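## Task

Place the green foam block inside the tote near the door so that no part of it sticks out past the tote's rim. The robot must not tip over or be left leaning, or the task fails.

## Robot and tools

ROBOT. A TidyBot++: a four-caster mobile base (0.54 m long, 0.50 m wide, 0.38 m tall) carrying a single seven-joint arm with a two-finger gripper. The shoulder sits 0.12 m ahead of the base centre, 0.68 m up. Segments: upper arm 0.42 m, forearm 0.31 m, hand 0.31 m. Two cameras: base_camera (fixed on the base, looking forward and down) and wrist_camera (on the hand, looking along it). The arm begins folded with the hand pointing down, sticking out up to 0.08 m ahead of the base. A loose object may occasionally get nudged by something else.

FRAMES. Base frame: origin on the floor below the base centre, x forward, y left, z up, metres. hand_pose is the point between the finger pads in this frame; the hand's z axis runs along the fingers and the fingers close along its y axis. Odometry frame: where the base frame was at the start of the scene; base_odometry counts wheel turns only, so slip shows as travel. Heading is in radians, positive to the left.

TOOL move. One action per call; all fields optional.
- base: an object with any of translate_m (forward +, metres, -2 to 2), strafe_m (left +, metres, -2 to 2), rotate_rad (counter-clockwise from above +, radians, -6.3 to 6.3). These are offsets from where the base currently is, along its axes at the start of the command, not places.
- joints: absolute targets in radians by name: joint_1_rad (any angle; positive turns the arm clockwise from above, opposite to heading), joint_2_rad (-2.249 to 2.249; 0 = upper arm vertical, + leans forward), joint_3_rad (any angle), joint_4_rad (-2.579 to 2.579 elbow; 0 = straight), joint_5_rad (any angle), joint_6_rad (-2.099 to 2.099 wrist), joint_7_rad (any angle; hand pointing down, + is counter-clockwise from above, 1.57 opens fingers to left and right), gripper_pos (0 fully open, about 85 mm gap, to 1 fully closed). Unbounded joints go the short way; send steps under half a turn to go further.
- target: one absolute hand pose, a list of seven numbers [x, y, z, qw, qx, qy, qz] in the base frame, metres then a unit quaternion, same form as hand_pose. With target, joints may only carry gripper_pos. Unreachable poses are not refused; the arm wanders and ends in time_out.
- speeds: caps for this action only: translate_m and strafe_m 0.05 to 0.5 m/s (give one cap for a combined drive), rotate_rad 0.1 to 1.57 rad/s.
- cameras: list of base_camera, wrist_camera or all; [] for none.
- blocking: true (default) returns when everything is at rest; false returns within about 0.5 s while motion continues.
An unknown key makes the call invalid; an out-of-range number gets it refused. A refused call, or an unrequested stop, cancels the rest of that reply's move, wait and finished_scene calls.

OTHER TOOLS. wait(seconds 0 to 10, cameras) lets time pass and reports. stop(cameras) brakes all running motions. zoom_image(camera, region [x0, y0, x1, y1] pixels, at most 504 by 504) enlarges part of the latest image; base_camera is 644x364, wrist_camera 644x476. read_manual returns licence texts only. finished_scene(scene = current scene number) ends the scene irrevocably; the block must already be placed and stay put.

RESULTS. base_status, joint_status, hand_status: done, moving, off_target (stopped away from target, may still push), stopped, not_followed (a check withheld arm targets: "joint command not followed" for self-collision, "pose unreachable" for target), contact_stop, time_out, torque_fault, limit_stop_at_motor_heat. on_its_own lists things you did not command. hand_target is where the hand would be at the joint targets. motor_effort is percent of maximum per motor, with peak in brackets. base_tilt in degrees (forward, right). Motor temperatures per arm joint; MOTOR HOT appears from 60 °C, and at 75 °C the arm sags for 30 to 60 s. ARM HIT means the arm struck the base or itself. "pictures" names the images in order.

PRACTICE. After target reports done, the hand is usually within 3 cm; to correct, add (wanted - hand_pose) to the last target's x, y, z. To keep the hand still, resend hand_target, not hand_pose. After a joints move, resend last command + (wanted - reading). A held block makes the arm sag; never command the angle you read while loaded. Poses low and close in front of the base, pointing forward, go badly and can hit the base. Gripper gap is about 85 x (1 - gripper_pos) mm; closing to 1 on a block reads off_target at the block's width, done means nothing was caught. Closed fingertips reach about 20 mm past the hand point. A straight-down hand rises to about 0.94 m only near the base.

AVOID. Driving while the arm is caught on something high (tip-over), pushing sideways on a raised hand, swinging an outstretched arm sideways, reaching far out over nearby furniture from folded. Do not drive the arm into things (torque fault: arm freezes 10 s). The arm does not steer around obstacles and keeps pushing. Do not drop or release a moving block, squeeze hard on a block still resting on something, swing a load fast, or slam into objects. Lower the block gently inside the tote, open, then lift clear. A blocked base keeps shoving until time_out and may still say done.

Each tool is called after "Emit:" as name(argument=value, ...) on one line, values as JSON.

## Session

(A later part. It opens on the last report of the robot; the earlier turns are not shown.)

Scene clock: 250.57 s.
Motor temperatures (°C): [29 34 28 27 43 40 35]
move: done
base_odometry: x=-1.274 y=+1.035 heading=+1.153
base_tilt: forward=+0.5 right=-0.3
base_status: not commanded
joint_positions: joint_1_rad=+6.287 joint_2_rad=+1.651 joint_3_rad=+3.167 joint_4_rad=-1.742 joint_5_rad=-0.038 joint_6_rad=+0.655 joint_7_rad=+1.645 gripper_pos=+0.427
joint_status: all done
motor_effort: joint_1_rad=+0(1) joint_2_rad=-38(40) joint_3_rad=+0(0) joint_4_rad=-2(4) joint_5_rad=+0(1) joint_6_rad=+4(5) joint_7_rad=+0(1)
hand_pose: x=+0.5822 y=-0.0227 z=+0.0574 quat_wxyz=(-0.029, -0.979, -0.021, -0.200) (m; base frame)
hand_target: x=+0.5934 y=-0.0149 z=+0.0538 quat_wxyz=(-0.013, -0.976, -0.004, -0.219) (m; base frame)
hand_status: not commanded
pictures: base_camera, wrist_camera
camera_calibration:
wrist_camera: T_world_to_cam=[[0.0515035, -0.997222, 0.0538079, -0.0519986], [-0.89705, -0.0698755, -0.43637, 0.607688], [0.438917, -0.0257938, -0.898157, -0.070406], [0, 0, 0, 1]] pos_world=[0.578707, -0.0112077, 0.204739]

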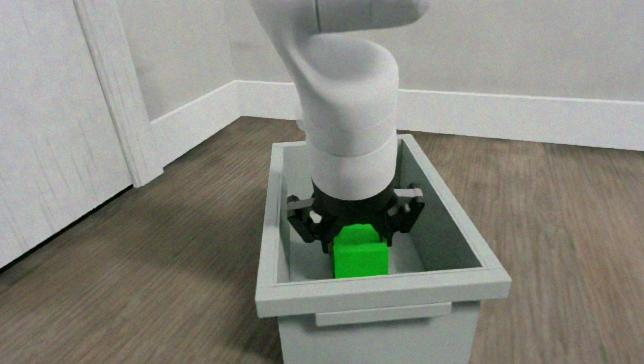

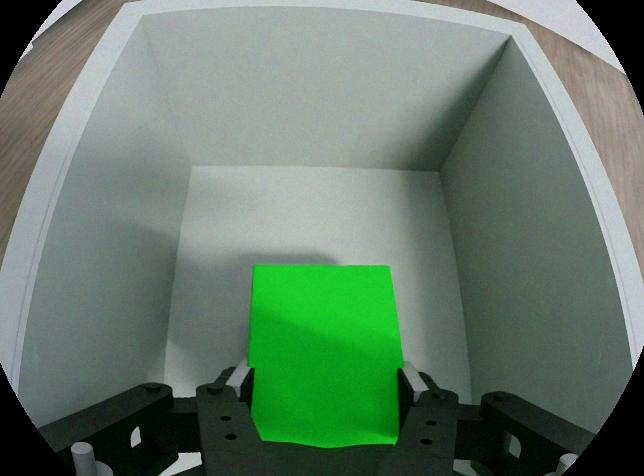

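Emit:
move(joints={"joint_2_rad": 1.69}, cameras=[])

Emit:
move(joints={"joint_2_rad": 1.705})

Scene clock: 254.30 s.
Motor temperatures (°C): [29 34 28 27 43 40 35]
move: done
base_odometry: x=-1.274 y=+1.035 heading=+1.153
base_tilt: forward=+0.5 right=-0.4
base_status: not commanded
joint_positions: joint_1_rad=+6.287 joint_2_rad=+1.663 joint_3_rad=+3.167 joint_4_rad=-1.741 joint_5_rad=-0.038 joint_6_rad=+0.658 joint_7_rad=+1.645 gripper_pos=+0.427
joint_status: all done
motor_effort: joint_1_rad=+0(1) joint_2_rad=-36(38) joint_3_rad=+0(1) joint_4_rad=-2(3) joint_5_rad=+0(1) joint_6_rad=+3(4) joint_7_rad=+0(1)
hand_pose: x=+0.5765 y=-0.0227 z=+0.0524 quat_wxyz=(-0.029, -0.980, -0.021, -0.196) (m; base frame)
hand_target: x=+0.5807 y=-0.0149 z=+0.0445 quat_wxyz=(-0.013, -0.978, -0.004, -0.209) (m; base frame)
hand_status: not commanded
pictures: none
No camera images: "cameras" was empty.

Scene clock: 254.83 s.
Motor temperatures (°C): [29 34 28 27 43 40 35]
move: done
base_odometry: x=-1.274 y=+1.035 heading=+1.153
base_tilt: forward=+0.6 right=-0.4
base_status: not commanded
joint_positions: joint_1_rad=+6.287 joint_2_rad=+1.666 joint_3_rad=+3.167 joint_4_rad=-1.740 joint_5_rad=-0.038 joint_6_rad=+0.662 joint_7_rad=+1.645 gripper_pos=+0.427
joint_status: all done
motor_effort: joint_1_rad=+0(1) joint_2_rad=-35(36) joint_3_rad=+0(0) joint_4_rad=+0(3) joint_5_rad=+1(1) joint_6_rad=+3(4) joint_7_rad=+0(1)
hand_pose: x=+0.5760 y=-0.0227 z=+0.0514 quat_wxyz=(-0.029, -0.980, -0.021, -0.197) (m; base frame)
hand_target: x=+0.5711 y=-0.0149 z=+0.0376 quat_wxyz=(-0.013, -0.979, -0.004, -0.202) (m; base frame)
hand_status: not commanded
pictures: base_camera, wrist_camera
camera_calibration:
wrist_camera: T_world_to_cam=[[0.0521459, -0.997191, 0.0537612, -0.0517581], [-0.899632, -0.0702782, -0.430957, 0.60065], [0.433524, -0.0258927, -0.90077, -0.0698096], [0, 0, 0, 1]] pos_world=[0.573327, -0.0112077, 0.198754]

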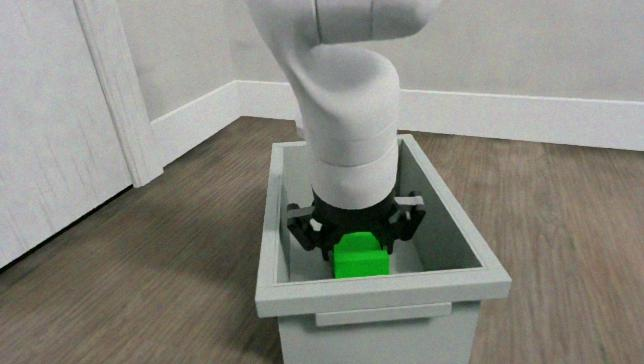

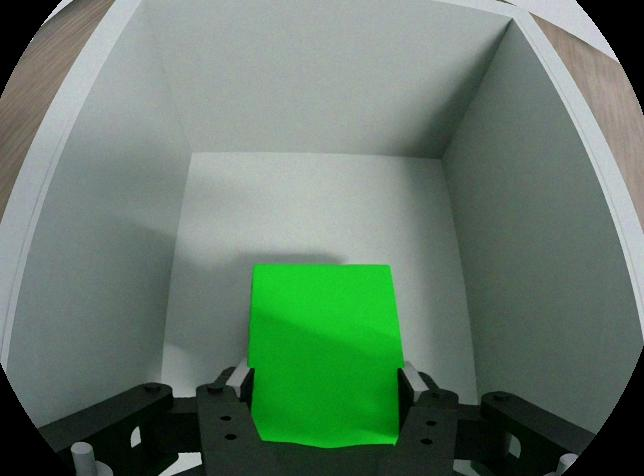

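Emit:
move(joints={"gripper_pos": 0.2}, cameras=[])

Emit:
move(joints={"joint_2_rad": 1.465, "joint_4_rad": -1.94, "joint_6_rad": 0.68}, cameras=[])

Emit:
move(joints={"joint_2_rad": 1.1, "joint_4_rad": -2.15, "joint_6_rad": 0.45})

Scene clock: 259.43 s.
Motor temperatures (°C): [29 34 28 27 43 40 35]
move: done
base_odometry: x=-1.274 y=+1.035 heading=+1.153
base_tilt: forward=+0.5 right=-0.4
base_status: not commanded
joint_positions: joint_1_rad=+6.287 joint_2_rad=+1.675 joint_3_rad=+3.167 joint_4_rad=-1.735 joint_5_rad=-0.038 joint_6_rad=+0.662 joint_7_rad=+1.645 gripper_pos=+0.200
joint_status: all done
motor_effort: joint_1_rad=+0(1) joint_2_rad=-37(37) joint_3_rad=+0(0) joint_4_rad=-3(4) joint_5_rad=+1(1) joint_6_rad=+3(4) joint_7_rad=+0(1)
hand_pose: x=+0.5731 y=-0.0227 z=+0.0474 quat_wxyz=(-0.029, -0.980, -0.021, -0.195) (m; base frame)
hand_target: x=+0.5711 y=-0.0149 z=+0.0376 quat_wxyz=(-0.013, -0.979, -0.004, -0.202) (m; base frame)
hand_status: not commanded
pictures: none
No camera images: "cameras" was empty.

Scene clock: 260.70 s.
Motor temperatures (°C): [29 34 28 27 43 40 35]
move: done
base_odometry: x=-1.274 y=+1.035 heading=+1.153
base_tilt: forward=+0.5 right=-0.4
base_status: not commanded
joint_positions: joint_1_rad=+6.287 joint_2_rad=+1.465 joint_3_rad=+3.167 joint_4_rad=-1.917 joint_5_rad=-0.038 joint_6_rad=+0.662 joint_7_rad=+1.645 gripper_pos=+0.200
joint_status: all done
motor_effort: joint_1_rad=+0(1) joint_2_rad=-37(39) joint_3_rad=+0(0) joint_4_rad=-2(4) joint_5_rad=+1(1) joint_6_rad=+4(5) joint_7_rad=+0(1)
hand_pose: x=+0.5901 y=-0.0229 z=+0.1371 quat_wxyz=(-0.029, -0.977, -0.019, -0.209) (m; base frame)
hand_target: x=+0.5815 y=-0.0152 z=+0.1379 quat_wxyz=(-0.014, -0.978, -0.001, -0.207) (m; base frame)
hand_status: not commanded
pictures: none
No camera images: "cameras" was empty.

Scene clock: 262.23 s.
Motor temperatures (°C): [29 34 28 27 43 40 35]
move: done
base_odometry: x=-1.274 y=+1.035 heading=+1.153
base_tilt: forward=+0.5 right=-0.3
base_status: not commanded
joint_positions: joint_1_rad=+6.287 joint_2_rad=+1.109 joint_3_rad=+3.167 joint_4_rad=-2.129 joint_5_rad=-0.038 joint_6_rad=+0.495 joint_7_rad=+1.645 gripper_pos=+0.200
joint_status: all done
motor_effort: joint_1_rad=+0(1) joint_2_rad=-36(39) joint_3_rad=+0(0) joint_4_rad=+0(3) joint_5_rad=+1(1) joint_6_rad=+4(5) joint_7_rad=+0(1)
hand_pose: x=+0.5863 y=-0.0209 z=+0.2697 quat_wxyz=(-0.026, -0.980, -0.013, -0.197) (m; base frame)
hand_target: x=+0.5643 y=-0.0147 z=+0.2667 quat_wxyz=(-0.013, -0.985, +0.004, -0.170) (m; base frame)
hand_status: not commanded
pictures: base_camera, wrist_camera
camera_calibration:
wrist_camera: T_world_to_cam=[[0.0369115, -0.998308, 0.0449255, -0.0509646], [-0.899828, -0.0527579, -0.433043, 0.705198], [0.434681, -0.024441, -0.900253, 0.121724], [0, 0, 0, 1]] pos_world=[0.583527, -0.0106986, 0.417253]

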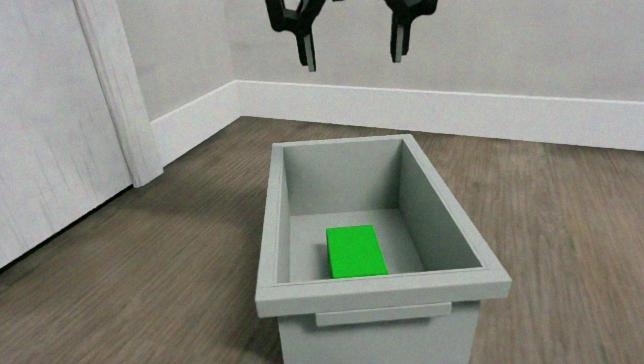

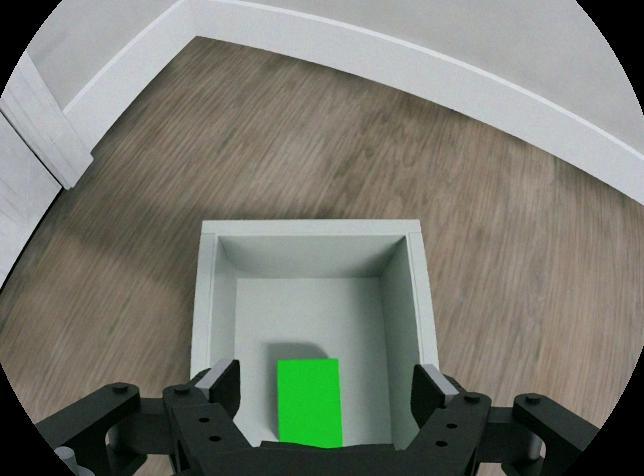

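Emit:
finished_scene(scene=2)

The scene is finished: the task was done.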